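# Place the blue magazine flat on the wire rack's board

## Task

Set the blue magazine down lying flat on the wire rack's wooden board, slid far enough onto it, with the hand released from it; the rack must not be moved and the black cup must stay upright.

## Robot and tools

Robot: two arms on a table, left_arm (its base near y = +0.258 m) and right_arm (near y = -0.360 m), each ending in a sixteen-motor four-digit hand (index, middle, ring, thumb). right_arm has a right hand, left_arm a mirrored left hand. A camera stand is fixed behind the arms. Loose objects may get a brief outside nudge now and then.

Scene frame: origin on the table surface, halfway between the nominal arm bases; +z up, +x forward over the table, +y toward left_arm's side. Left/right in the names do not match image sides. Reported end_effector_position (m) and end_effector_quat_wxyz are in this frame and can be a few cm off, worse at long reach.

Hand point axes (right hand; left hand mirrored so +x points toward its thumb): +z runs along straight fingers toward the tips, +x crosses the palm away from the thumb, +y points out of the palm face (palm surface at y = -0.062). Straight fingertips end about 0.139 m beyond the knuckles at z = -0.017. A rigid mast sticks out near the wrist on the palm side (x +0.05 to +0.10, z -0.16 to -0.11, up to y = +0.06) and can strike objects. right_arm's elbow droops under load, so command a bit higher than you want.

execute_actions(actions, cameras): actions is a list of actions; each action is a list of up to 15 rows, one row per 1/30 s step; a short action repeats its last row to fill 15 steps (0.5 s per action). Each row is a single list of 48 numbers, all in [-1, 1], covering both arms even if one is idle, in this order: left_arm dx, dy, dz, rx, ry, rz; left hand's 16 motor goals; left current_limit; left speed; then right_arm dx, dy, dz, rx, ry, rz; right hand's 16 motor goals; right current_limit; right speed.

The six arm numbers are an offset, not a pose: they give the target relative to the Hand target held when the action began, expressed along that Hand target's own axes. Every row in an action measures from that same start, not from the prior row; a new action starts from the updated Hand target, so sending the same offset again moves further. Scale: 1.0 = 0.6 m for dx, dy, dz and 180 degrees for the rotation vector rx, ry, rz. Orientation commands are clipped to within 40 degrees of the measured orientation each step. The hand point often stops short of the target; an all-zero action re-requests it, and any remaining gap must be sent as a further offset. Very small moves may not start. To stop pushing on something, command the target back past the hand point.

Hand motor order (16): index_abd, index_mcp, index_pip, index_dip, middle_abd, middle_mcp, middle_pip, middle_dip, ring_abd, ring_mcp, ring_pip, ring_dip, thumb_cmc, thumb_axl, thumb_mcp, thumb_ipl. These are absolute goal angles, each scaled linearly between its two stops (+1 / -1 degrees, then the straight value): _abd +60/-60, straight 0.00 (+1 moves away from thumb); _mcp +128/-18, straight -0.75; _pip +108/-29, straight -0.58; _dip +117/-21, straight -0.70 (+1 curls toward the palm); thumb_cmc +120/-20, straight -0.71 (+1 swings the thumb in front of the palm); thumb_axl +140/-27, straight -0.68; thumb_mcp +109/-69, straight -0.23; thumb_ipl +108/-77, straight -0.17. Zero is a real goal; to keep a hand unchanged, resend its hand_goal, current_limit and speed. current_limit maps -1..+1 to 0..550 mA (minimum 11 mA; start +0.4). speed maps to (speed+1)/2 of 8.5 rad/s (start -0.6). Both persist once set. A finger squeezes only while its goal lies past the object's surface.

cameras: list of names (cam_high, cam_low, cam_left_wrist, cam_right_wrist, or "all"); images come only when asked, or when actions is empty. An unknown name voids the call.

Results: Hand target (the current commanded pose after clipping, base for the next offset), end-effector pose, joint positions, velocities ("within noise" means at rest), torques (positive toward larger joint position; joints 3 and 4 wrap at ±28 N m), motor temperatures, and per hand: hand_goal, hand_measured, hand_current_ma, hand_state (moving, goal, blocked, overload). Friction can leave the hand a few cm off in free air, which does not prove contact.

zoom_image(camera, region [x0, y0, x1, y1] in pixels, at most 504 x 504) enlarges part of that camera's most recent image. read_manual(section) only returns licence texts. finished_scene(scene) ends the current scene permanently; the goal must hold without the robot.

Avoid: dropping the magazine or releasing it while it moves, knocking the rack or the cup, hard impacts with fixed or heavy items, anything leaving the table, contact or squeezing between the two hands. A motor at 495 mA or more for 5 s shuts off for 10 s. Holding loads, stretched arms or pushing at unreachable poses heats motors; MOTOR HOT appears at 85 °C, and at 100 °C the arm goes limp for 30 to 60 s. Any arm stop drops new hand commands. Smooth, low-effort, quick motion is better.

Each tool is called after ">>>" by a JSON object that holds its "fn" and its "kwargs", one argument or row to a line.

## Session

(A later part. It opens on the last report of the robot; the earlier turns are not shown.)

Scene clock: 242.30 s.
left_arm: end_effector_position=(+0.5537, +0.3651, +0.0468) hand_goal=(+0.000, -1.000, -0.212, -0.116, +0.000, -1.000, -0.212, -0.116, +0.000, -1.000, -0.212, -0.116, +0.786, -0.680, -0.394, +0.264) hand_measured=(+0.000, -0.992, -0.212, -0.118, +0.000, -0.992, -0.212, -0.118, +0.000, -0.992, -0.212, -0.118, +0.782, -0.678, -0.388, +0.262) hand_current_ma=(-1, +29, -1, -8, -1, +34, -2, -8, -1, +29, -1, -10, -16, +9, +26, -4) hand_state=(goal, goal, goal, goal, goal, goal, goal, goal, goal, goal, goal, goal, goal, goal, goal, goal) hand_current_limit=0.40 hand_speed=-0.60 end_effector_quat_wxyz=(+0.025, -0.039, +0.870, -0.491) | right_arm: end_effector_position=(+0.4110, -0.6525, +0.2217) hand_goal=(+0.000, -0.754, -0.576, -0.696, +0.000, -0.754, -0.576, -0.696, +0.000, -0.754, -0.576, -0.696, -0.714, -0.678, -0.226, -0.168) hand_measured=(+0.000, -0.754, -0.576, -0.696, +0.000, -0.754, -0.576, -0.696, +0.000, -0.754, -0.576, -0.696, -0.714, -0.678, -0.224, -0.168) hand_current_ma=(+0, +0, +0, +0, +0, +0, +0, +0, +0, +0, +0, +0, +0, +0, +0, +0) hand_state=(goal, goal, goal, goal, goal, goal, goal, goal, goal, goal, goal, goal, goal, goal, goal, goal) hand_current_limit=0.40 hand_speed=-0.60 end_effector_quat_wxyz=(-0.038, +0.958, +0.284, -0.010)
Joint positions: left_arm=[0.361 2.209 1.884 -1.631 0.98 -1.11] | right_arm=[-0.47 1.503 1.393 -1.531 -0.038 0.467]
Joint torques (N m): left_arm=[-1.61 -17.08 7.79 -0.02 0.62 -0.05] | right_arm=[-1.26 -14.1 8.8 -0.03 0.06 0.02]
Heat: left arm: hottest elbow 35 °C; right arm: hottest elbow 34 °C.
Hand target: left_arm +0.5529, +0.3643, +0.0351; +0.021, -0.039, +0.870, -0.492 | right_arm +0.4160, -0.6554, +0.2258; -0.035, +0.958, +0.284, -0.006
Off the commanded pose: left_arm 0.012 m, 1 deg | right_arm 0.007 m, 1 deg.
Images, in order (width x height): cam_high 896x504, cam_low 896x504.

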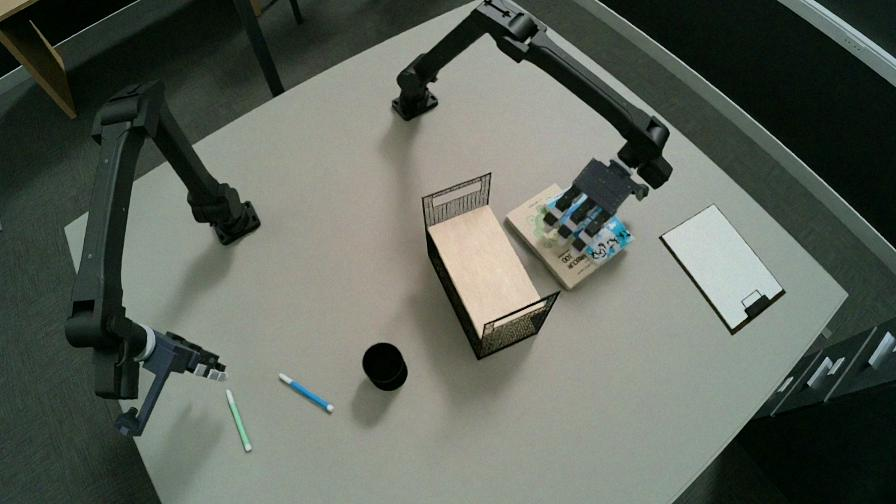

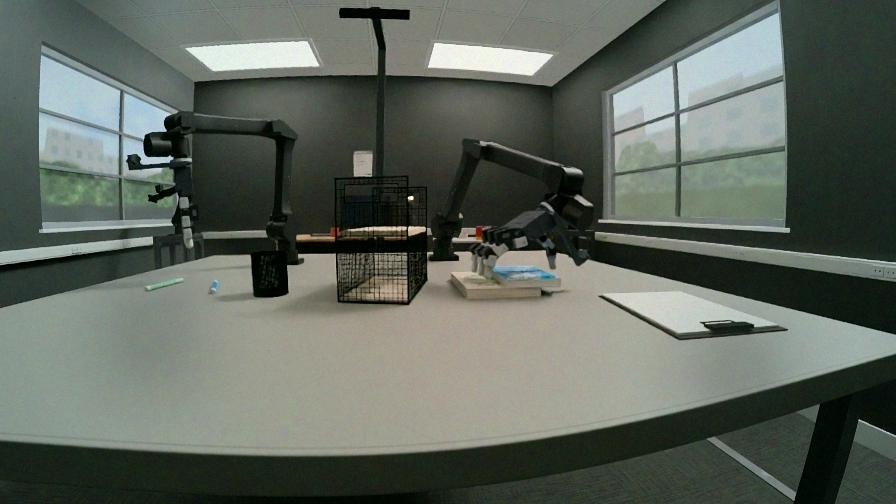

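>>> {"fn": "execute_actions", "kwargs": {
  "actions": [
    [[0,0.0114,0.0069,0,0,0,0,-1,-0.212,-0.116,0,-1,-0.212,-0.116,0,-1,-0.212,-0.116,0.786,-0.68,-0.393,0.265,0.4,-0.8,0,0,0,0,0,0,0,-0.754,-0.576,-0.696,0,-0.754,-0.576,-0.696,0,-0.754,-0.576,-0.696,-0.714,-0.678,-0.226,-0.168,0.4,-0.6]],
    [[0,0,0,0,0,0,0,-1,0.02,-0.02,0,-1,-0.09,-0.08,0,-1,-0.2,-0.1,0.786,-0.68,-0.23,0.384,0.4,-0.8,0,0,0,0,0,0,0,-0.754,-0.576,-0.696,0,-0.754,-0.576,-0.696,0,-0.754,-0.576,-0.696,-0.714,-0.678,-0.226,-0.168,0.4,-0.6]]
  ],
  "cameras": ["cam_high","cam_low"]
}}

>>> {"fn": "zoom_image", "kwargs": {
  "camera": "cam_high",
  "region": [530, 160, 660, 290]
}}

>>> {"fn": "zoom_image", "kwargs": {
  "camera": "cam_low",
  "region": [440, 210, 580, 310]
}}

Scene clock: 252.00 s.
left_arm: end_effector_position=(+0.5542, +0.3653, +0.0398) hand_goal=(+0.000, -1.000, +0.020, -0.020, +0.000, -1.000, -0.090, -0.080, +0.000, -1.000, -0.200, -0.100, +0.786, -0.680, -0.230, +0.384) hand_measured=(+0.000, -1.000, +0.004, -0.022, +0.000, -0.992, -0.092, -0.082, +0.000, -0.992, -0.200, -0.102, +0.782, -0.678, -0.234, +0.378) hand_current_ma=(-1, +0, -64, -9, -1, +34, -3, -8, -1, +29, -2, -10, -17, +5, -19, -28) hand_state=(goal, goal, goal, goal, goal, goal, goal, goal, goal, goal, goal, goal, goal, goal, goal, goal) hand_current_limit=0.40 hand_speed=-0.80 end_effector_quat_wxyz=(+0.026, -0.039, +0.870, -0.491) | right_arm: end_effector_position=(+0.4110, -0.6525, +0.2217) hand_goal=(+0.000, -0.754, -0.576, -0.696, +0.000, -0.754, -0.576, -0.696, +0.000, -0.754, -0.576, -0.696, -0.714, -0.678, -0.226, -0.168) hand_measured=(+0.000, -0.754, -0.576, -0.696, +0.000, -0.754, -0.576, -0.696, +0.000, -0.754, -0.576, -0.696, -0.714, -0.678, -0.224, -0.168) hand_current_ma=(+0, +0, +0, +0, +0, +0, +0, +0, +0, +0, +0, +0, +0, +0, +0, +0) hand_state=(goal, goal, goal, goal, goal, goal, goal, goal, goal, goal, goal, goal, goal, goal, goal, goal) hand_current_limit=0.40 hand_speed=-0.60 end_effector_quat_wxyz=(-0.038, +0.958, +0.284, -0.010)
Joint positions: left_arm=[0.361 2.216 1.877 -1.615 0.979 -1.11] | right_arm=[-0.47 1.503 1.393 -1.531 -0.038 0.467]
Joint torques (N m): left_arm=[-1.61 -17.08 7.68 0.02 0.66 -0.04] | right_arm=[-1.2 -14.15 8.8 -0.03 0.05 0.02]
Heat: left arm: hottest elbow 34 °C; right arm: hottest elbow 34 °C.
Hand target: left_arm +0.5528, +0.3642, +0.0269; +0.021, -0.039, +0.870, -0.492 | right_arm +0.4160, -0.6554, +0.2258; -0.035, +0.958, +0.284, -0.006
Off the commanded pose: left_arm 0.013 m, 1 deg | right_arm 0.007 m, 1 deg.
Images, in order (width x height): cam_high 896x504, cam_low 896x504.

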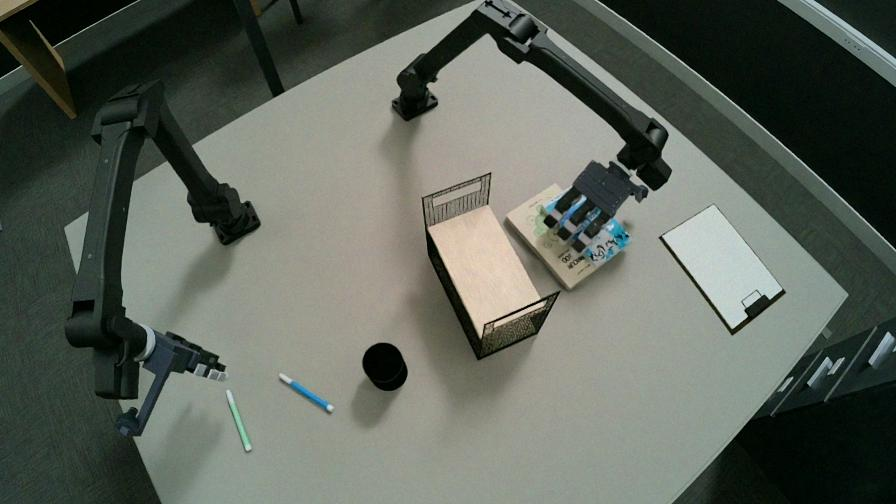

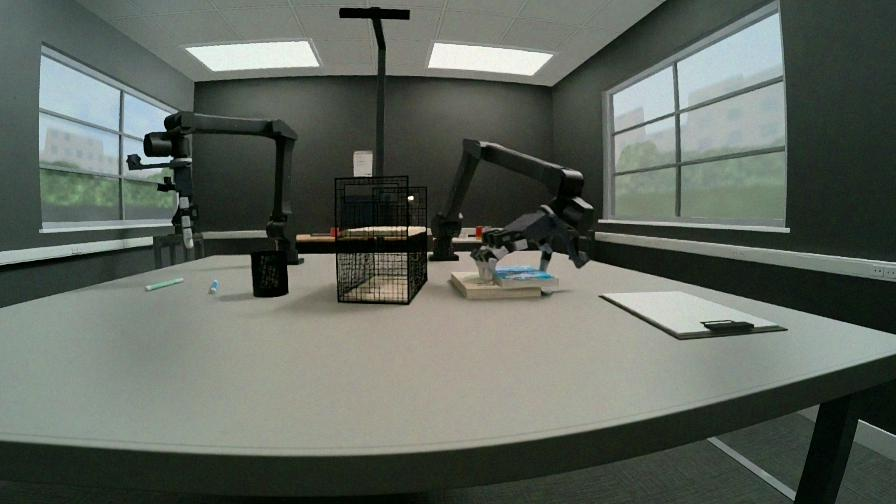

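Scaled by 3.877.

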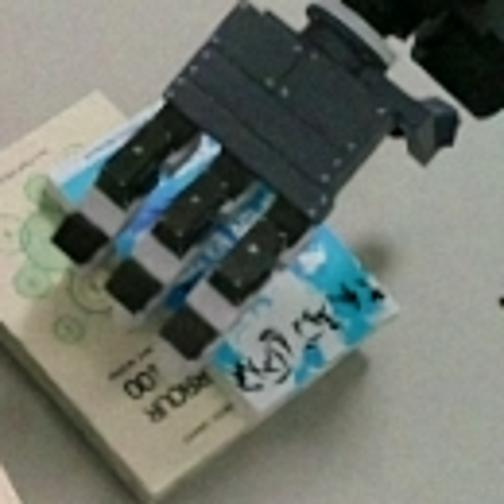

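Scaled by 3.600.

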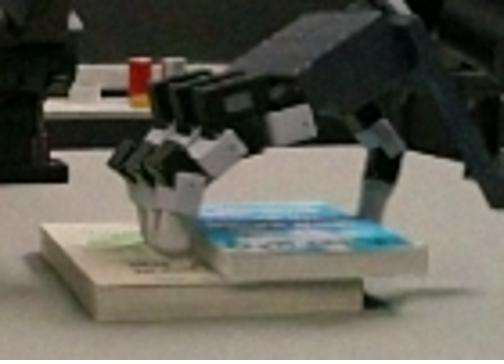

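>>> {"fn": "execute_actions", "kwargs": {
  "actions": [
    [[0,0,0,0,0,0,0,-1,0.06,0.02,0,-1,0.02,0,0,-1,-0.08,-0.03,0.786,-0.68,-0.18,0.41,0.5,-0.8,0,0,0,0,0,0,0,-0.754,-0.576,-0.696,0,-0.754,-0.576,-0.696,0,-0.754,-0.576,-0.696,-0.714,-0.678,-0.226,-0.168,0.4,-0.6]]
  ],
  "cameras": ["cam_high","cam_low"]
}}

>>> {"fn": "zoom_image", "kwargs": {
  "camera": "cam_high",
  "region": [530, 160, 660, 290]
}}

>>> {"fn": "zoom_image", "kwargs": {
  "camera": "cam_low",
  "region": [440, 210, 580, 310]
}}

Scene clock: 256.70 s.
left_arm: end_effector_position=(+0.5543, +0.3651, +0.0399) hand_goal=(+0.000, -1.000, +0.060, +0.020, +0.000, -1.000, +0.020, +0.000, +0.000, -1.000, -0.080, -0.030, +0.786, -0.680, -0.180, +0.410) hand_measured=(+0.000, -1.000, +0.026, +0.004, +0.000, -1.000, -0.024, -0.028, +0.000, -0.998, -0.094, -0.036, +0.778, -0.682, -0.210, +0.394) hand_current_ma=(-1, +0, -141, -60, +0, +0, -182, -112, -1, +5, -56, -21, -33, -9, -163, -88) hand_state=(goal, goal, blocked, goal, goal, goal, blocked, blocked, goal, goal, goal, goal, goal, goal, blocked, goal) hand_current_limit=0.50 hand_speed=-0.80 end_effector_quat_wxyz=(+0.027, -0.039, +0.870, -0.491) | right_arm: end_effector_position=(+0.4110, -0.6525, +0.2217) hand_goal=(+0.000, -0.754, -0.576, -0.696, +0.000, -0.754, -0.576, -0.696, +0.000, -0.754, -0.576, -0.696, -0.714, -0.678, -0.226, -0.168) hand_measured=(+0.000, -0.754, -0.576, -0.696, +0.000, -0.754, -0.576, -0.696, +0.000, -0.754, -0.576, -0.696, -0.714, -0.678, -0.224, -0.168) hand_current_ma=(+0, +0, +0, +0, +0, +0, +0, +0, +0, +0, +0, +0, +0, +0, +0, +0) hand_state=(goal, goal, goal, goal, goal, goal, goal, goal, goal, goal, goal, goal, goal, goal, goal, goal) hand_current_limit=0.40 hand_speed=-0.60 end_effector_quat_wxyz=(-0.038, +0.958, +0.284, -0.010)
Joint positions: left_arm=[0.361 2.216 1.877 -1.615 0.981 -1.11] | right_arm=[-0.47 1.503 1.393 -1.531 -0.038 0.467]
Joint torques (N m): left_arm=[-1.61 -17.2 7.77 0.02 0.62 -0.04] | right_arm=[-1.26 -14.15 8.8 -0.03 0.05 0.02]
Motor temperatures (°C): left_arm=[21 26 33 25 22 21] | right_arm=[26 27 34 20 22 21]
Heat: left arm: hottest elbow 33 °C; right arm: hottest elbow 34 °C.
Hand target: left_arm +0.5528, +0.3642, +0.0269; +0.021, -0.039, +0.869, -0.492 | right_arm +0.4160, -0.6554, +0.2258; -0.035, +0.958, +0.284, -0.006
Off the commanded pose: left_arm 0.013 m, 1 deg | right_arm 0.007 m, 1 deg.
Images, in order (width x height): cam_high 896x504, cam_low 896x504.

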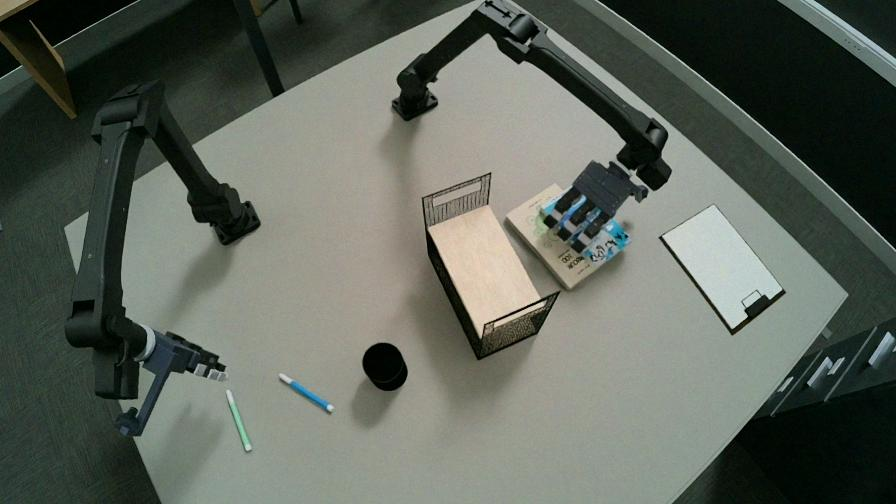

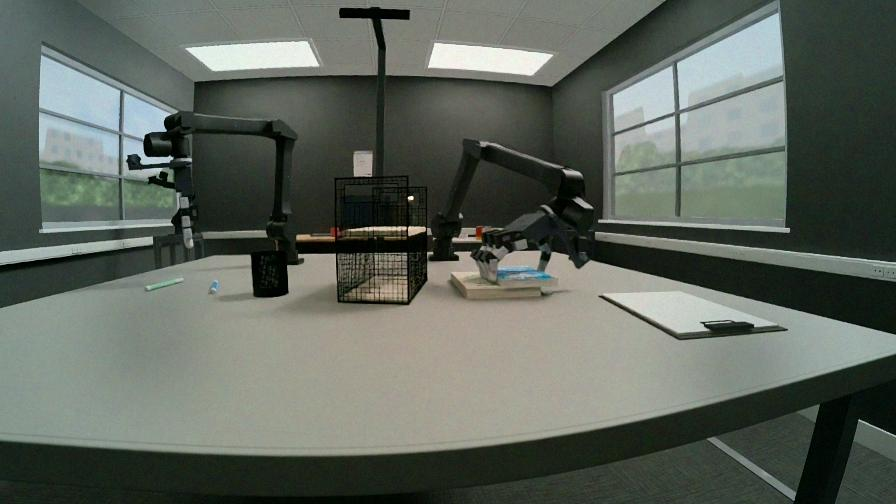

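Scaled by 3.877.

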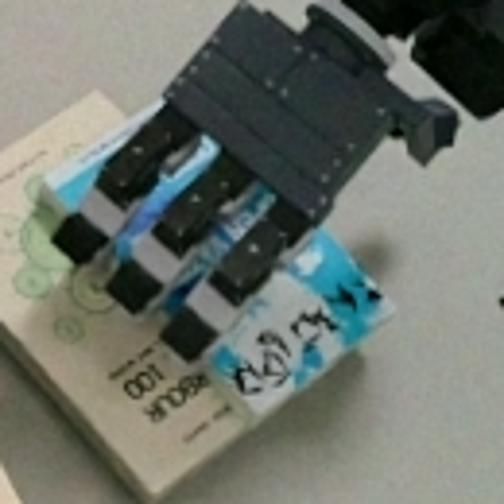

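Scaled by 3.600.

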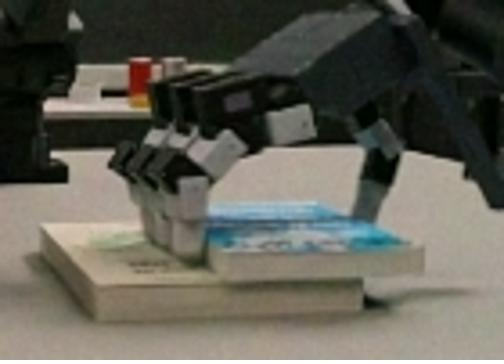

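>>> {"fn": "execute_actions", "kwargs": {
  "actions": [
    [[0,0,0,0,0,0,0,-1,0.08,0.04,0,-1,0.03,0.01,0,-1,-0.04,0,0.786,-0.68,-0.09,0.46,0.7,-0.8,0,0,0,0,0,0,0,-0.754,-0.576,-0.696,0,-0.754,-0.576,-0.696,0,-0.754,-0.576,-0.696,-0.714,-0.678,-0.226,-0.168,0.4,-0.6]]
  ],
  "cameras": ["cam_high","cam_low"]
}}

>>> {"fn": "zoom_image", "kwargs": {
  "camera": "cam_low",
  "region": [440, 210, 580, 310]
}}

Scene clock: 260.43 s.
left_arm: end_effector_position=(+0.5543, +0.3651, +0.0399) hand_goal=(+0.000, -1.000, +0.080, +0.040, +0.000, -1.000, +0.030, +0.010, +0.000, -1.000, -0.040, +0.000, +0.786, -0.680, -0.090, +0.460) hand_measured=(+0.000, -1.000, +0.032, +0.012, +0.000, -1.000, -0.016, -0.022, +0.000, -1.000, -0.080, -0.028, +0.772, -0.684, -0.210, +0.394) hand_current_ma=(-1, +0, -205, -109, +0, +0, -195, -129, +0, +0, -162, -117, -52, -20, -468, -393) hand_state=(goal, goal, blocked, blocked, goal, goal, blocked, blocked, goal, goal, blocked, blocked, goal, goal, blocked, blocked) hand_current_limit=0.70 hand_speed=-0.80 end_effector_quat_wxyz=(+0.027, -0.039, +0.870, -0.491) | right_arm: end_effector_position=(+0.4110, -0.6525, +0.2217) hand_goal=(+0.000, -0.754, -0.576, -0.696, +0.000, -0.754, -0.576, -0.696, +0.000, -0.754, -0.576, -0.696, -0.714, -0.678, -0.226, -0.168) hand_measured=(+0.000, -0.754, -0.576, -0.696, +0.000, -0.754, -0.576, -0.696, +0.000, -0.754, -0.576, -0.696, -0.714, -0.678, -0.224, -0.168) hand_current_ma=(+0, +0, +0, +0, +0, +0, +0, +0, +0, +0, +0, +0, +0, +0, +0, +0) hand_state=(goal, goal, goal, goal, goal, goal, goal, goal, goal, goal, goal, goal, goal, goal, goal, goal) hand_current_limit=0.40 hand_speed=-0.60 end_effector_quat_wxyz=(-0.038, +0.958, +0.284, -0.010)
Joint positions: left_arm=[0.361 2.216 1.877 -1.615 0.981 -1.11] | right_arm=[-0.47 1.503 1.393 -1.531 -0.038 0.467]
Joint torques (N m): left_arm=[-1.85 -17.38 7.76 -0.02 0.62 -0.04] | right_arm=[-1.26 -14.15 8.81 -0.03 0.05 0.02]
Heat: left arm: hottest elbow 33 °C; right arm: hottest elbow 34 °C.
Hand target: left_arm +0.5528, +0.3642, +0.0269; +0.021, -0.039, +0.869, -0.492 | right_arm +0.4160, -0.6554, +0.2258; -0.035, +0.958, +0.284, -0.006
Off the commanded pose: left_arm 0.013 m, 1 deg | right_arm 0.007 m, 1 deg.
Images, in order (width x height): cam_high 896x504, cam_low 896x504.

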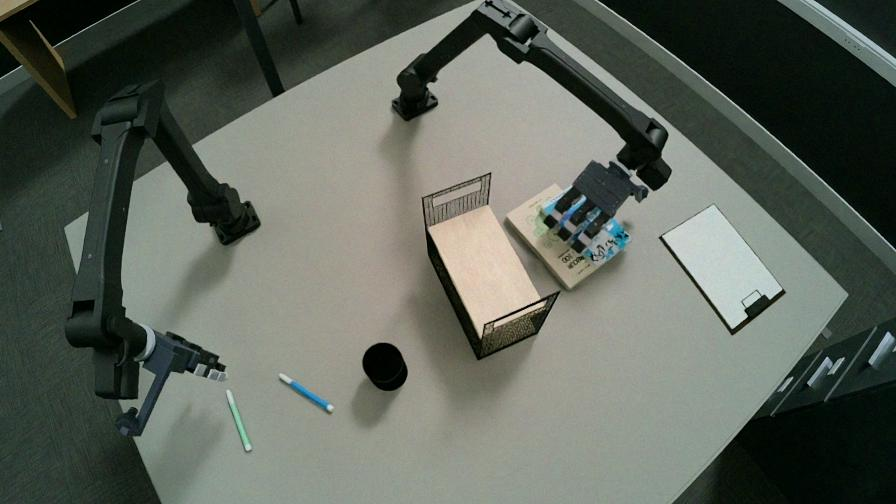

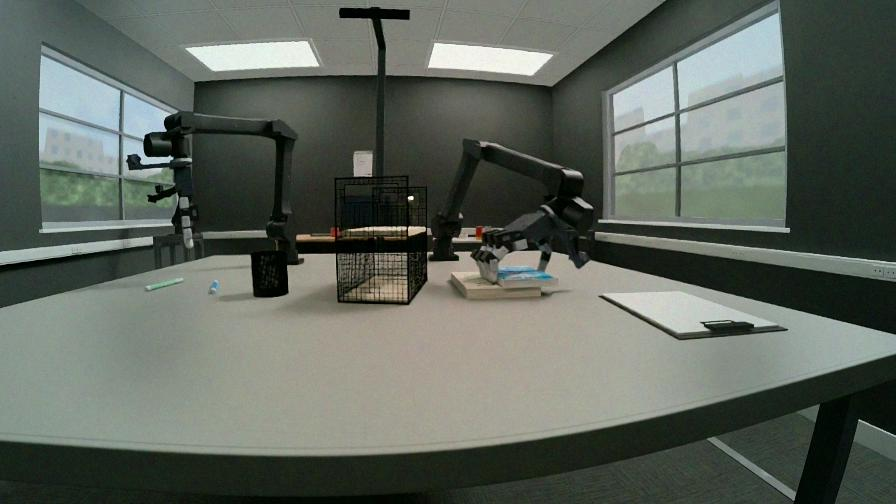

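Scaled by 3.600.

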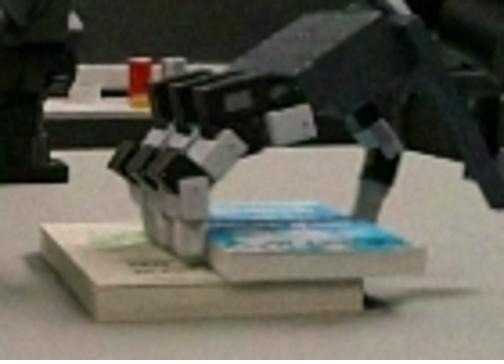

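>>> {"fn": "execute_actions", "kwargs": {
  "actions": [
    [[0,-0.03,-0.018,0,0,0,0,-1,0.08,0.04,0,-1,0.03,0.01,0,-1,-0.04,0,0.786,-0.68,-0.09,0.46,0.7,-0.8,0,0,0,0,0,0,0,-0.754,-0.576,-0.696,0,-0.754,-0.576,-0.696,0,-0.754,-0.576,-0.696,-0.714,-0.678,-0.226,-0.168,0.4,-0.6]],
    [[0,-0.0714,-0.0429,0,-0.0143,-0.0086,0,-1,0.08,0.04,0,-1,0.03,0.01,0,-1,-0.04,0,0.786,-0.68,-0.09,0.46,0.7,-0.8,0,0,0,0,0,0,0,-0.754,-0.576,-0.696,0,-0.754,-0.576,-0.696,0,-0.754,-0.576,-0.696,-0.714,-0.678,-0.226,-0.168,0.4,-0.6]]
  ],
  "cameras": ["cam_high","cam_low"]
}}

>>> {"fn": "zoom_image", "kwargs": {
  "camera": "cam_low",
  "region": [440, 190, 600, 310]
}}

Scene clock: 264.70 s.
left_arm: end_effector_position=(+0.5447, +0.3613, +0.0682) hand_goal=(+0.000, -1.000, +0.080, +0.040, +0.000, -1.000, +0.030, +0.010, +0.000, -1.000, -0.040, +0.000, +0.786, -0.680, -0.090, +0.460) hand_measured=(+0.000, -1.000, +0.032, +0.012, +0.000, -1.000, -0.014, -0.020, +0.000, -1.000, -0.074, -0.022, +0.766, -0.688, -0.210, +0.394) hand_current_ma=(-1, +0, -204, -109, +0, +0, -180, -123, +2, +0, -140, -86, -82, -35, -467, -393) hand_state=(goal, goal, blocked, blocked, goal, goal, blocked, blocked, goal, goal, blocked, blocked, blocked, goal, blocked, blocked) hand_current_limit=0.70 hand_speed=-0.80 end_effector_quat_wxyz=(+0.013, -0.068, +0.867, -0.493) | right_arm: end_effector_position=(+0.4110, -0.6525, +0.2217) hand_goal=(+0.000, -0.754, -0.576, -0.696, +0.000, -0.754, -0.576, -0.696, +0.000, -0.754, -0.576, -0.696, -0.714, -0.678, -0.226, -0.168) hand_measured=(+0.000, -0.754, -0.576, -0.696, +0.000, -0.754, -0.576, -0.696, +0.000, -0.754, -0.576, -0.696, -0.714, -0.678, -0.224, -0.168) hand_current_ma=(+0, +0, +0, +0, +0, +0, +0, +0, +0, +0, +0, +0, +0, +0, +0, +0) hand_state=(goal, goal, goal, goal, goal, goal, goal, goal, goal, goal, goal, goal, goal, goal, goal, goal) hand_current_limit=0.40 hand_speed=-0.60 end_effector_quat_wxyz=(-0.038, +0.958, +0.284, -0.010)
Joint positions: left_arm=[0.361 2.174 1.877 -1.65 0.986 -1.179] | right_arm=[-0.47 1.503 1.393 -1.531 -0.038 0.467]
Joint torques (N m): left_arm=[-1.44 -20.42 10.99 -1.05 1.06 -0.17] | right_arm=[-1.26 -14.15 8.8 -0.03 0.05 0.02]
Heat: left arm: hottest elbow 33 °C; right arm: hottest elbow 34 °C.
Hand target: left_arm +0.5530, +0.3643, +0.0979; +0.034, -0.061, +0.868, -0.491 | right_arm +0.4160, -0.6554, +0.2258; -0.035, +0.958, +0.284, -0.006
Off the commanded pose: left_arm 0.031 m, 2 deg | right_arm 0.007 m, 1 deg.
Images, in order (width x height): cam_high 896x504, cam_low 896x504.

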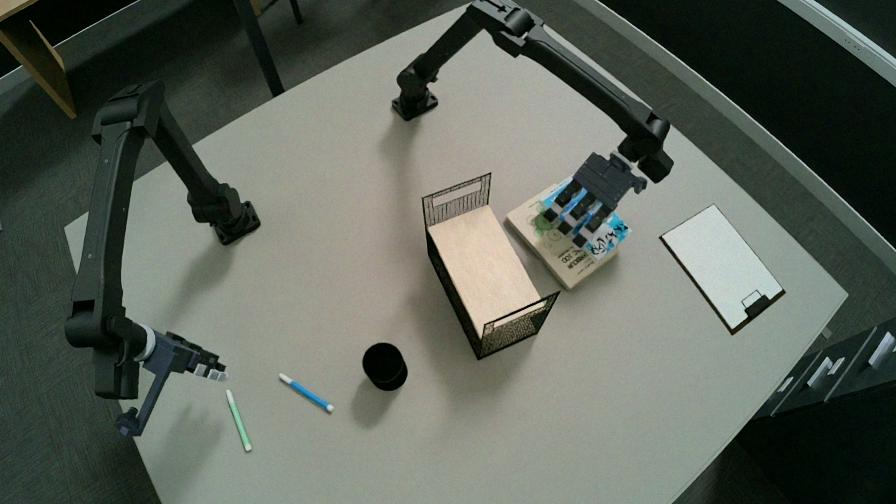

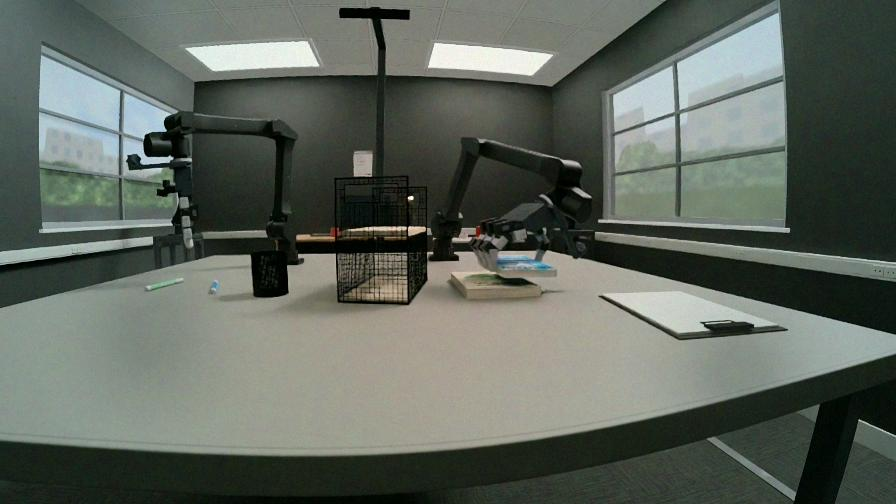

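Scaled by 3.150.

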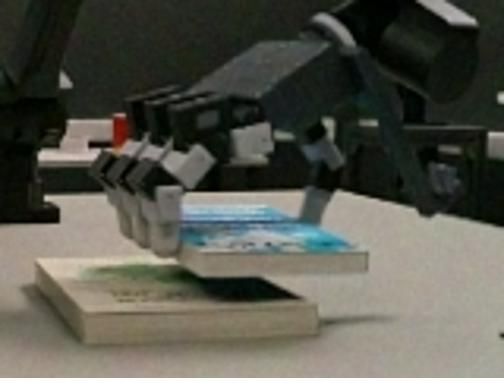

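>>> {"fn": "execute_actions", "kwargs": {
  "actions": [
    [[0,-0.0486,-0.0292,0,-0.0159,-0.0095,0,-1,0.08,0.04,0,-1,0.03,0.01,0,-1,-0.04,0,0.786,-0.68,-0.09,0.46,0.7,-0.8,0,0,0,0,0,0,0,-0.754,-0.576,-0.696,0,-0.754,-0.576,-0.696,0,-0.754,-0.576,-0.696,-0.714,-0.678,-0.226,-0.168,0.4,-0.6]],
    [[0,-0.0486,-0.0292,0,-0.0159,-0.0095,0,-1,0.08,0.04,0,-1,0.03,0.01,0,-1,-0.04,0,0.786,-0.68,-0.09,0.46,0.7,-0.8,0,0,0,0,0,0,0,-0.754,-0.576,-0.696,0,-0.754,-0.576,-0.696,0,-0.754,-0.576,-0.696,-0.714,-0.678,-0.226,-0.168,0.4,-0.6]],
    [[0,-0.0486,-0.0292,0,-0.0159,-0.0095,0,-1,0.08,0.04,0,-1,0.03,0.01,0,-1,-0.04,0,0.786,-0.68,-0.09,0.46,0.7,-0.8,0,0,0,0,0,0,0,-0.754,-0.576,-0.696,0,-0.754,-0.576,-0.696,0,-0.754,-0.576,-0.696,-0.714,-0.678,-0.226,-0.168,0.4,-0.6]]
  ],
  "cameras": ["cam_high","cam_low"]
}}

Scene clock: 273.63 s.
left_arm: end_effector_position=(+0.5376, +0.3552, +0.1649) hand_goal=(+0.000, -1.000, +0.080, +0.040, +0.000, -1.000, +0.030, +0.010, +0.000, -1.000, -0.040, +0.000, +0.786, -0.680, -0.090, +0.460) hand_measured=(+0.000, -1.000, +0.032, +0.012, +0.000, -1.000, -0.014, -0.020, +0.000, -1.000, -0.074, -0.022, +0.766, -0.688, -0.210, +0.394) hand_current_ma=(-1, +0, -204, -109, +0, +0, -179, -123, +2, +0, -139, -86, -82, -35, -467, -393) hand_state=(goal, goal, blocked, blocked, goal, goal, blocked, blocked, goal, goal, blocked, blocked, blocked, goal, blocked, blocked) hand_current_limit=0.70 hand_speed=-0.80 end_effector_quat_wxyz=(+0.037, -0.152, +0.857, -0.490) | right_arm: end_effector_position=(+0.4110, -0.6525, +0.2217) hand_goal=(+0.000, -0.754, -0.576, -0.696, +0.000, -0.754, -0.576, -0.696, +0.000, -0.754, -0.576, -0.696, -0.714, -0.678, -0.226, -0.168) hand_measured=(+0.000, -0.754, -0.576, -0.696, +0.000, -0.754, -0.576, -0.696, +0.000, -0.754, -0.576, -0.696, -0.714, -0.678, -0.224, -0.168) hand_current_ma=(+0, +0, +0, +0, +0, +0, +0, +0, +0, +0, +0, +0, +0, +0, +0, +0) hand_state=(goal, goal, goal, goal, goal, goal, goal, goal, goal, goal, goal, goal, goal, goal, goal, goal) hand_current_limit=0.40 hand_speed=-0.60 end_effector_quat_wxyz=(-0.038, +0.958, +0.284, -0.010)
Joint positions: left_arm=[0.366 2.013 1.877 -1.598 1.02 -1.481] | right_arm=[-0.47 1.503 1.393 -1.531 -0.038 0.467]
Joint torques (N m): left_arm=[-0.67 -19.84 13.93 0.27 1.09 -0.23] | right_arm=[-1.2 -14.1 8.8 -0.05 0.06 0.02]
Heat: left arm: hottest elbow 34 °C; right arm: hottest elbow 34 °C.
Hand target: left_arm +0.5531, +0.3642, +0.1999; +0.076, -0.137, +0.860, -0.486 | right_arm +0.4160, -0.6554, +0.2258; -0.035, +0.958, +0.284, -0.006
Off the commanded pose: left_arm 0.039 m, 5 deg | right_arm 0.007 m, 1 deg.
Images, in order (width x height): cam_high 896x504, cam_low 896x504.

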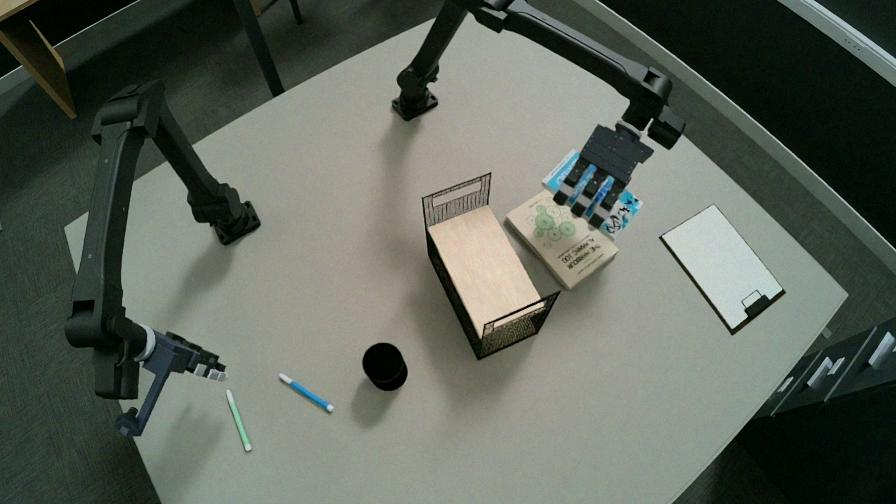

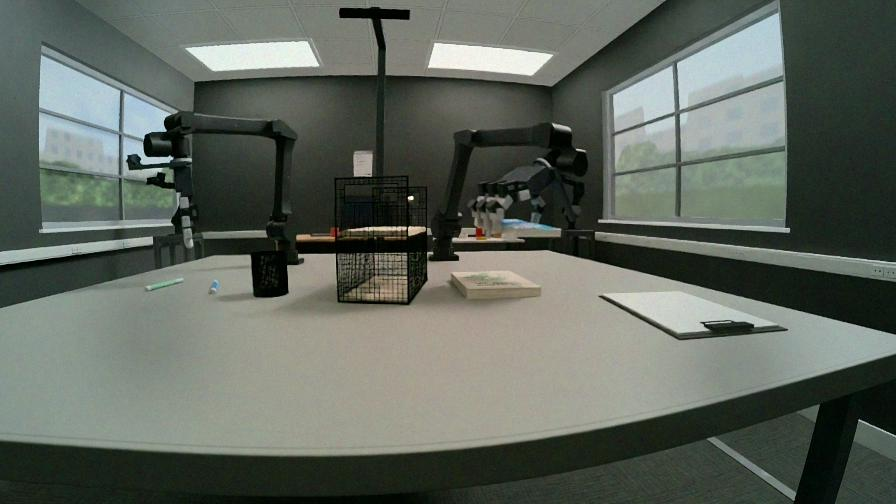

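>>> {"fn": "execute_actions", "kwargs": {
  "actions": [
    [[0.0129,-0.0418,0.0211,0,0.0143,0.0086,0,-1,0.08,0.04,0,-1,0.03,0.01,0,-1,-0.04,0,0.786,-0.68,-0.09,0.46,0.7,-0.8,0,0,0,0,0,0,0,-0.754,-0.576,-0.696,0,-0.754,-0.576,-0.696,0,-0.754,-0.576,-0.696,-0.714,-0.678,-0.226,-0.168,0.4,-0.6],[0.0258,-0.0837,0.0422,0,0.0286,0.0172,0,-1,0.08,0.04,0,-1,0.03,0.01,0,-1,-0.04,0,0.786,-0.68,-0.09,0.46,0.7,-0.8,0,0,0,0,0,0,0,-0.754,-0.576,-0.696,0,-0.754,-0.576,-0.696,0,-0.754,-0.576,-0.696,-0.714,-0.678,-0.226,-0.168,0.4,-0.6]],
    [[0.0104,-0.0394,0.0333,0,0.0143,0.0086,0,-1,0.08,0.04,0,-1,0.03,0.01,0,-1,-0.04,0,0.786,-0.68,-0.09,0.46,0.7,-0.8,0,0,0,0,0,0,0,-0.754,-0.576,-0.696,0,-0.754,-0.576,-0.696,0,-0.754,-0.576,-0.696,-0.714,-0.678,-0.226,-0.168,0.4,-0.6],[0.0208,-0.0788,0.0667,0,0.0286,0.0172,0,-1,0.08,0.04,0,-1,0.03,0.01,0,-1,-0.04,0,0.786,-0.68,-0.09,0.46,0.7,-0.8,0,0,0,0,0,0,0,-0.754,-0.576,-0.696,0,-0.754,-0.576,-0.696,0,-0.754,-0.576,-0.696,-0.714,-0.678,-0.226,-0.168,0.4,-0.6]],
    [[0.0052,-0.0256,0.0426,0,0.0143,0.0086,0,-1,0.08,0.04,0,-1,0.03,0.01,0,-1,-0.04,0,0.786,-0.68,-0.09,0.46,0.7,-0.8,0,0,0,0,0,0,0,-0.754,-0.576,-0.696,0,-0.754,-0.576,-0.696,0,-0.754,-0.576,-0.696,-0.714,-0.678,-0.226,-0.168,0.4,-0.6],[0.0105,-0.0512,0.0852,0,0.0286,0.0172,0,-1,0.08,0.04,0,-1,0.03,0.01,0,-1,-0.04,0,0.786,-0.68,-0.09,0.46,0.7,-0.8,0,0,0,0,0,0,0,-0.754,-0.576,-0.696,0,-0.754,-0.576,-0.696,0,-0.754,-0.576,-0.696,-0.714,-0.678,-0.226,-0.168,0.4,-0.6]],
    [[0,-0.0343,0.0571,0,0.0286,0.0172,0,-1,0.08,0.04,0,-1,0.03,0.01,0,-1,-0.04,0,0.786,-0.68,-0.09,0.46,0.7,-0.8,0,0,0,0,0,0,0,-0.754,-0.576,-0.696,0,-0.754,-0.576,-0.696,0,-0.754,-0.576,-0.696,-0.714,-0.678,-0.226,-0.168,0.4,-0.6]]
  ],
  "cameras": ["cam_high","cam_low","cam_left_wrist"]
}}

>>> {"fn": "zoom_image", "kwargs": {
  "camera": "cam_high",
  "region": [410, 130, 650, 370]
}}

>>> {"fn": "zoom_image", "kwargs": {
  "camera": "cam_low",
  "region": [310, 130, 590, 310]
}}

Scene clock: 288.03 s.
left_arm: end_effector_position=(+0.5368, +0.1527, +0.2165) hand_goal=(+0.000, -1.000, +0.080, +0.040, +0.000, -1.000, +0.030, +0.010, +0.000, -1.000, -0.040, +0.000, +0.786, -0.680, -0.090, +0.460) hand_measured=(+0.000, -1.000, +0.032, +0.012, +0.000, -1.000, -0.012, -0.020, +0.002, -1.000, -0.072, -0.022, +0.766, -0.688, -0.210, +0.394) hand_current_ma=(-1, +0, -204, -109, +1, +0, -175, -122, +4, +0, -133, -86, -83, -38, -467, -393) hand_state=(goal, goal, blocked, blocked, goal, goal, blocked, blocked, goal, goal, blocked, blocked, blocked, goal, blocked, blocked) hand_current_limit=0.70 hand_speed=-0.80 end_effector_quat_wxyz=(-0.032, +0.013, +0.873, -0.486) | right_arm: end_effector_position=(+0.4110, -0.6525, +0.2217) hand_goal=(+0.000, -0.754, -0.576, -0.696, +0.000, -0.754, -0.576, -0.696, +0.000, -0.754, -0.576, -0.696, -0.714, -0.678, -0.226, -0.168) hand_measured=(+0.000, -0.754, -0.576, -0.696, +0.000, -0.754, -0.576, -0.696, +0.000, -0.754, -0.576, -0.696, -0.714, -0.678, -0.224, -0.168) hand_current_ma=(+0, +0, +0, +0, +0, +0, +0, +0, +0, +0, +0, +0, +0, +0, +0, +0) hand_state=(goal, goal, goal, goal, goal, goal, goal, goal, goal, goal, goal, goal, goal, goal, goal, goal) hand_current_limit=0.40 hand_speed=-0.60 end_effector_quat_wxyz=(-0.038, +0.958, +0.284, -0.010)
Joint positions: left_arm=[0.012 1.973 1.958 -1.677 1.014 -1.478] | right_arm=[-0.47 1.503 1.393 -1.531 -0.038 0.467]
Joint torques (N m): left_arm=[-1.14 -17.85 15.77 -0.28 0.93 -0.09] | right_arm=[-1.26 -14.15 8.8 -0.03 0.05 0.02]
Heat: left arm: hottest elbow 37 °C; right arm: hottest elbow 34 °C.
Hand target: left_arm +0.5533, +0.1542, +0.2499; -0.026, +0.045, +0.869, -0.492 | right_arm +0.4160, -0.6554, +0.2258; -0.035, +0.958, +0.284, -0.006
Off the commanded pose: left_arm 0.037 m, 4 deg | right_arm 0.007 m, 1 deg.
joint sent to its limit (left arm) — joint 4 (wrist pitch), lower limit. The joint targets are off in orientation, not in position.
Images, in order (width x height): cam_high 896x504, cam_low 896x504, cam_left_wrist 896x504.

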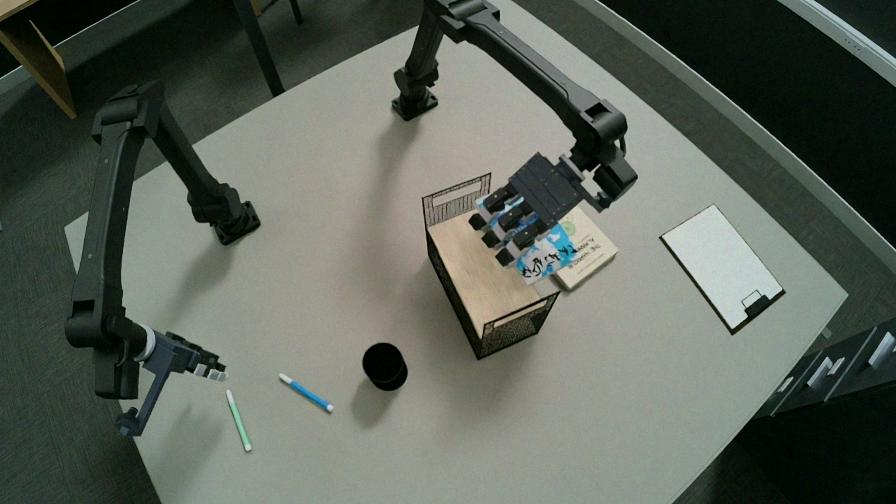

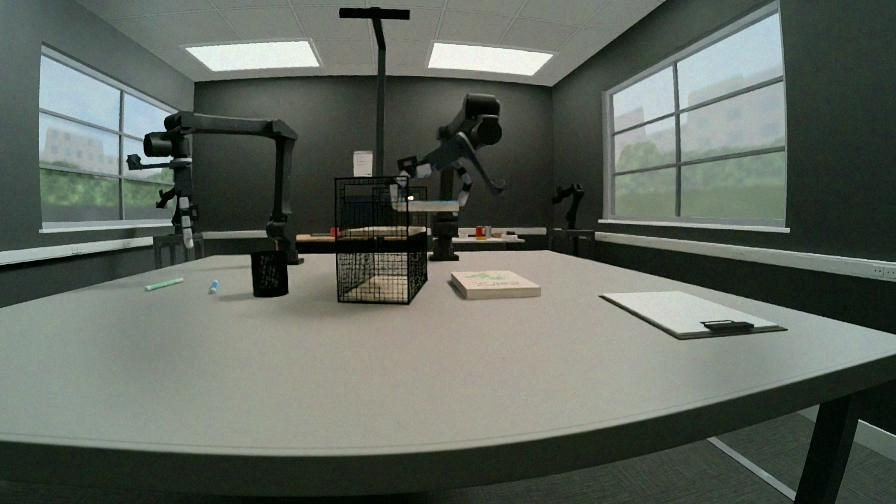

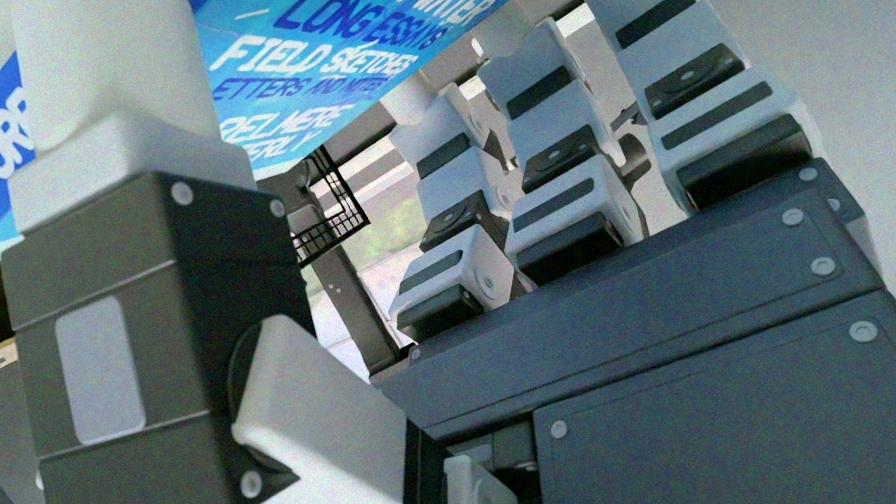

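Scaled by 2.100.

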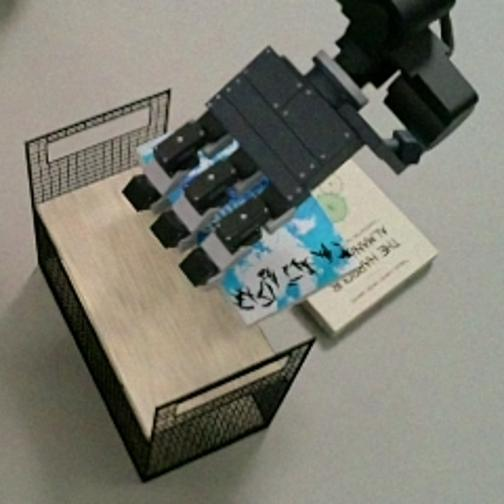

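Scaled by 1.800.

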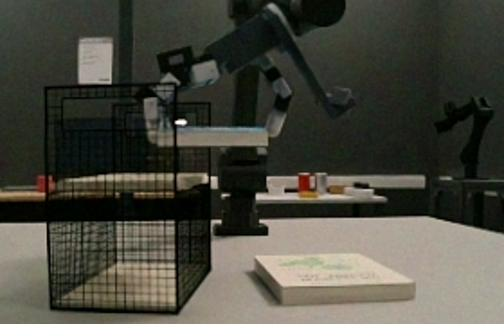

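>>> {"fn": "execute_actions", "kwargs": {
  "actions": [
    [[-0.0106,-0.0116,0.0356,0,0.0083,0.005,0,-1,0.08,0.04,0,-1,0.03,0.01,0,-1,-0.04,0,0.786,-0.68,-0.09,0.46,0.7,-0.8,0,0,0,0,0,0,0,-0.754,-0.576,-0.696,0,-0.754,-0.576,-0.696,0,-0.754,-0.576,-0.696,-0.714,-0.678,-0.226,-0.168,0.4,-0.6],[-0.0212,-0.0233,0.0713,0,0.0167,0.01,0,-1,0.08,0.04,0,-1,0.03,0.01,0,-1,-0.04,0,0.786,-0.68,-0.09,0.46,0.7,-0.8,0,0,0,0,0,0,0,-0.754,-0.576,-0.696,0,-0.754,-0.576,-0.696,0,-0.754,-0.576,-0.696,-0.714,-0.678,-0.226,-0.168,0.4,-0.6]],
    [[-0.0122,-0.0096,0.0322,0,0.0083,0.005,0,-1,0.08,0.04,0,-1,0.03,0.01,0,-1,-0.04,0,0.786,-0.68,-0.09,0.46,0.7,-0.8,0,0,0,0,0,0,0,-0.754,-0.576,-0.696,0,-0.754,-0.576,-0.696,0,-0.754,-0.576,-0.696,-0.714,-0.678,-0.226,-0.168,0.4,-0.6],[-0.0245,-0.0192,0.0645,0,0.0167,0.01,0,-1,0.08,0.04,0,-1,0.03,0.01,0,-1,-0.04,0,0.786,-0.68,-0.09,0.46,0.7,-0.8,0,0,0,0,0,0,0,-0.754,-0.576,-0.696,0,-0.754,-0.576,-0.696,0,-0.754,-0.576,-0.696,-0.714,-0.678,-0.226,-0.168,0.4,-0.6]]
  ],
  "cameras": ["cam_high","cam_low","cam_left_wrist"]
}}

>>> {"fn": "zoom_image", "kwargs": {
  "camera": "cam_high",
  "region": [410, 150, 610, 370]
}}

>>> {"fn": "zoom_image", "kwargs": {
  "camera": "cam_low",
  "region": [310, 150, 510, 310]
}}

Scene clock: 295.97 s.
left_arm: end_effector_position=(+0.5524, +0.0694, +0.2014) hand_goal=(+0.000, -1.000, +0.080, +0.040, +0.000, -1.000, +0.030, +0.010, +0.000, -1.000, -0.040, +0.000, +0.786, -0.680, -0.090, +0.460) hand_measured=(+0.000, -1.000, +0.032, +0.012, +0.000, -1.000, -0.012, -0.020, +0.002, -1.000, -0.072, -0.022, +0.764, -0.688, -0.210, +0.394) hand_current_ma=(-2, +0, -204, -109, +1, +0, -173, -122, +4, +0, -126, -86, -91, -40, -468, -393) hand_state=(goal, goal, blocked, blocked, goal, goal, blocked, blocked, goal, goal, blocked, blocked, blocked, goal, blocked, blocked) hand_current_limit=0.70 hand_speed=-0.80 end_effector_quat_wxyz=(-0.059, +0.074, +0.871, -0.483) | right_arm: end_effector_position=(+0.4110, -0.6525, +0.2217) hand_goal=(+0.000, -0.754, -0.576, -0.696, +0.000, -0.754, -0.576, -0.696, +0.000, -0.754, -0.576, -0.696, -0.714, -0.678, -0.226, -0.168) hand_measured=(+0.000, -0.754, -0.576, -0.696, +0.000, -0.754, -0.576, -0.696, +0.000, -0.754, -0.576, -0.696, -0.714, -0.678, -0.224, -0.168) hand_current_ma=(+0, +0, +0, +0, +0, +0, +0, +0, +0, +0, +0, +0, +0, +0, +0, +0) hand_state=(goal, goal, goal, goal, goal, goal, goal, goal, goal, goal, goal, goal, goal, goal, goal, goal) hand_current_limit=0.40 hand_speed=-0.60 end_effector_quat_wxyz=(-0.038, +0.958, +0.284, -0.010)
Joint positions: left_arm=[-0.127 2.077 2.085 -1.681 1.013 -1.488] | right_arm=[-0.47 1.503 1.393 -1.531 -0.038 0.467]
Joint torques (N m): left_arm=[-1.14 -17.9 15.68 -0.14 1.08 -0.15] | right_arm=[-1.26 -14.1 8.79 -0.03 0.05 0.02]
Heat: left arm: hottest elbow 37 °C; right arm: hottest elbow 34 °C.
Hand target: left_arm +0.5693, +0.0682, +0.2298; -0.056, +0.098, +0.865, -0.489 | right_arm +0.4160, -0.6554, +0.2258; -0.035, +0.958, +0.284, -0.006
Off the commanded pose: left_arm 0.033 m, 3 deg | right_arm 0.007 m, 1 deg.
joint sent to its limit (left arm) — joint 4 (wrist pitch), lower limit. The joint targets are off in orientation, not in position.
Images, in order (width x height): cam_high 896x504, cam_low 896x504, cam_left_wrist 896x504.

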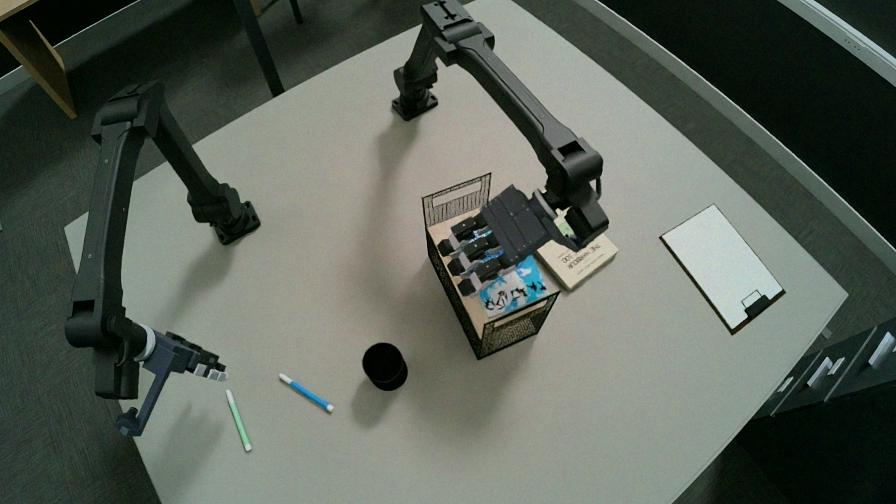

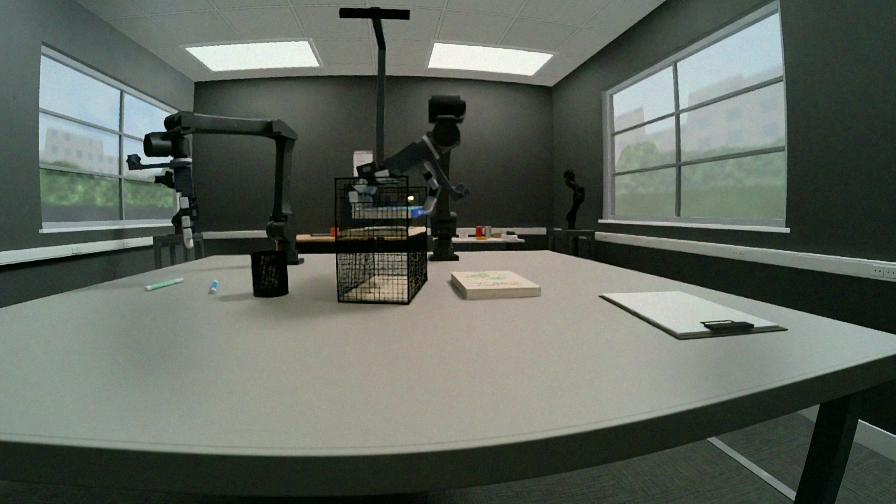

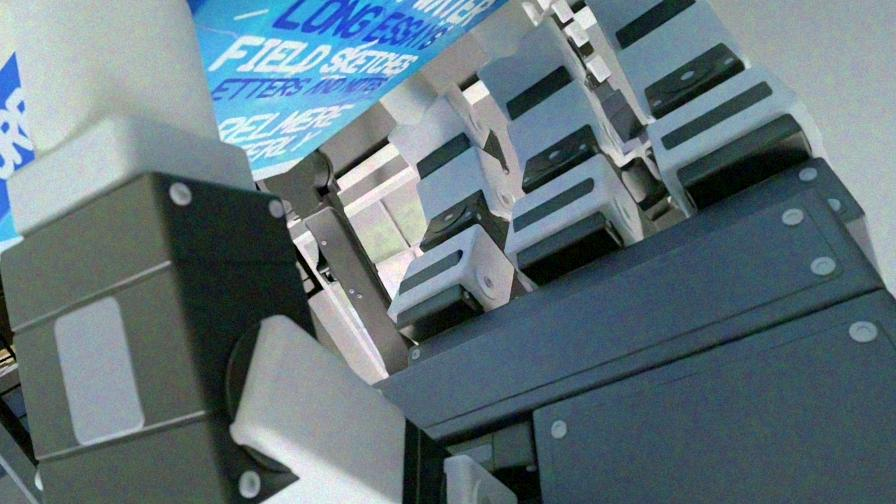

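Scaled by 2.291.

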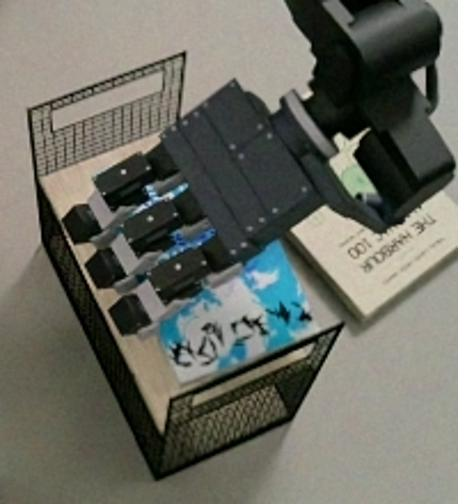

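Scaled by 2.520.

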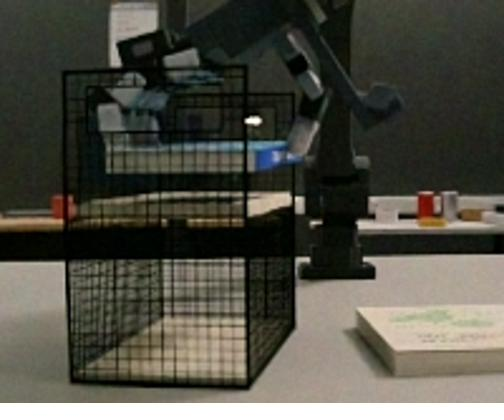

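>>> {"fn": "zoom_image", "kwargs": {
  "camera": "cam_high",
  "region": [470, 240, 570, 370]
}}

>>> {"fn": "zoom_image", "kwargs": {
  "camera": "cam_high",
  "region": [420, 165, 520, 275]
}}

Scaled by 3.877.

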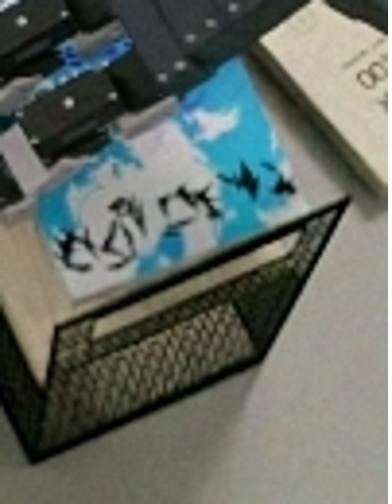

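Scaled by 4.582.

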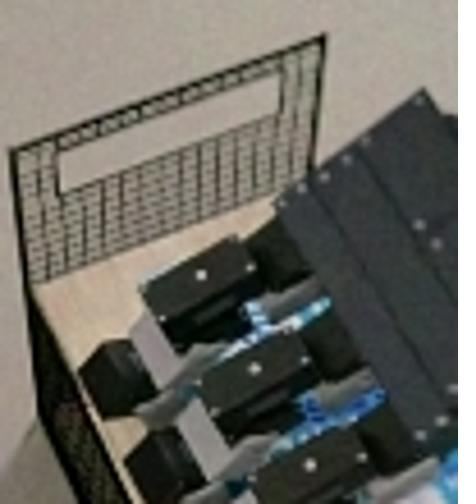

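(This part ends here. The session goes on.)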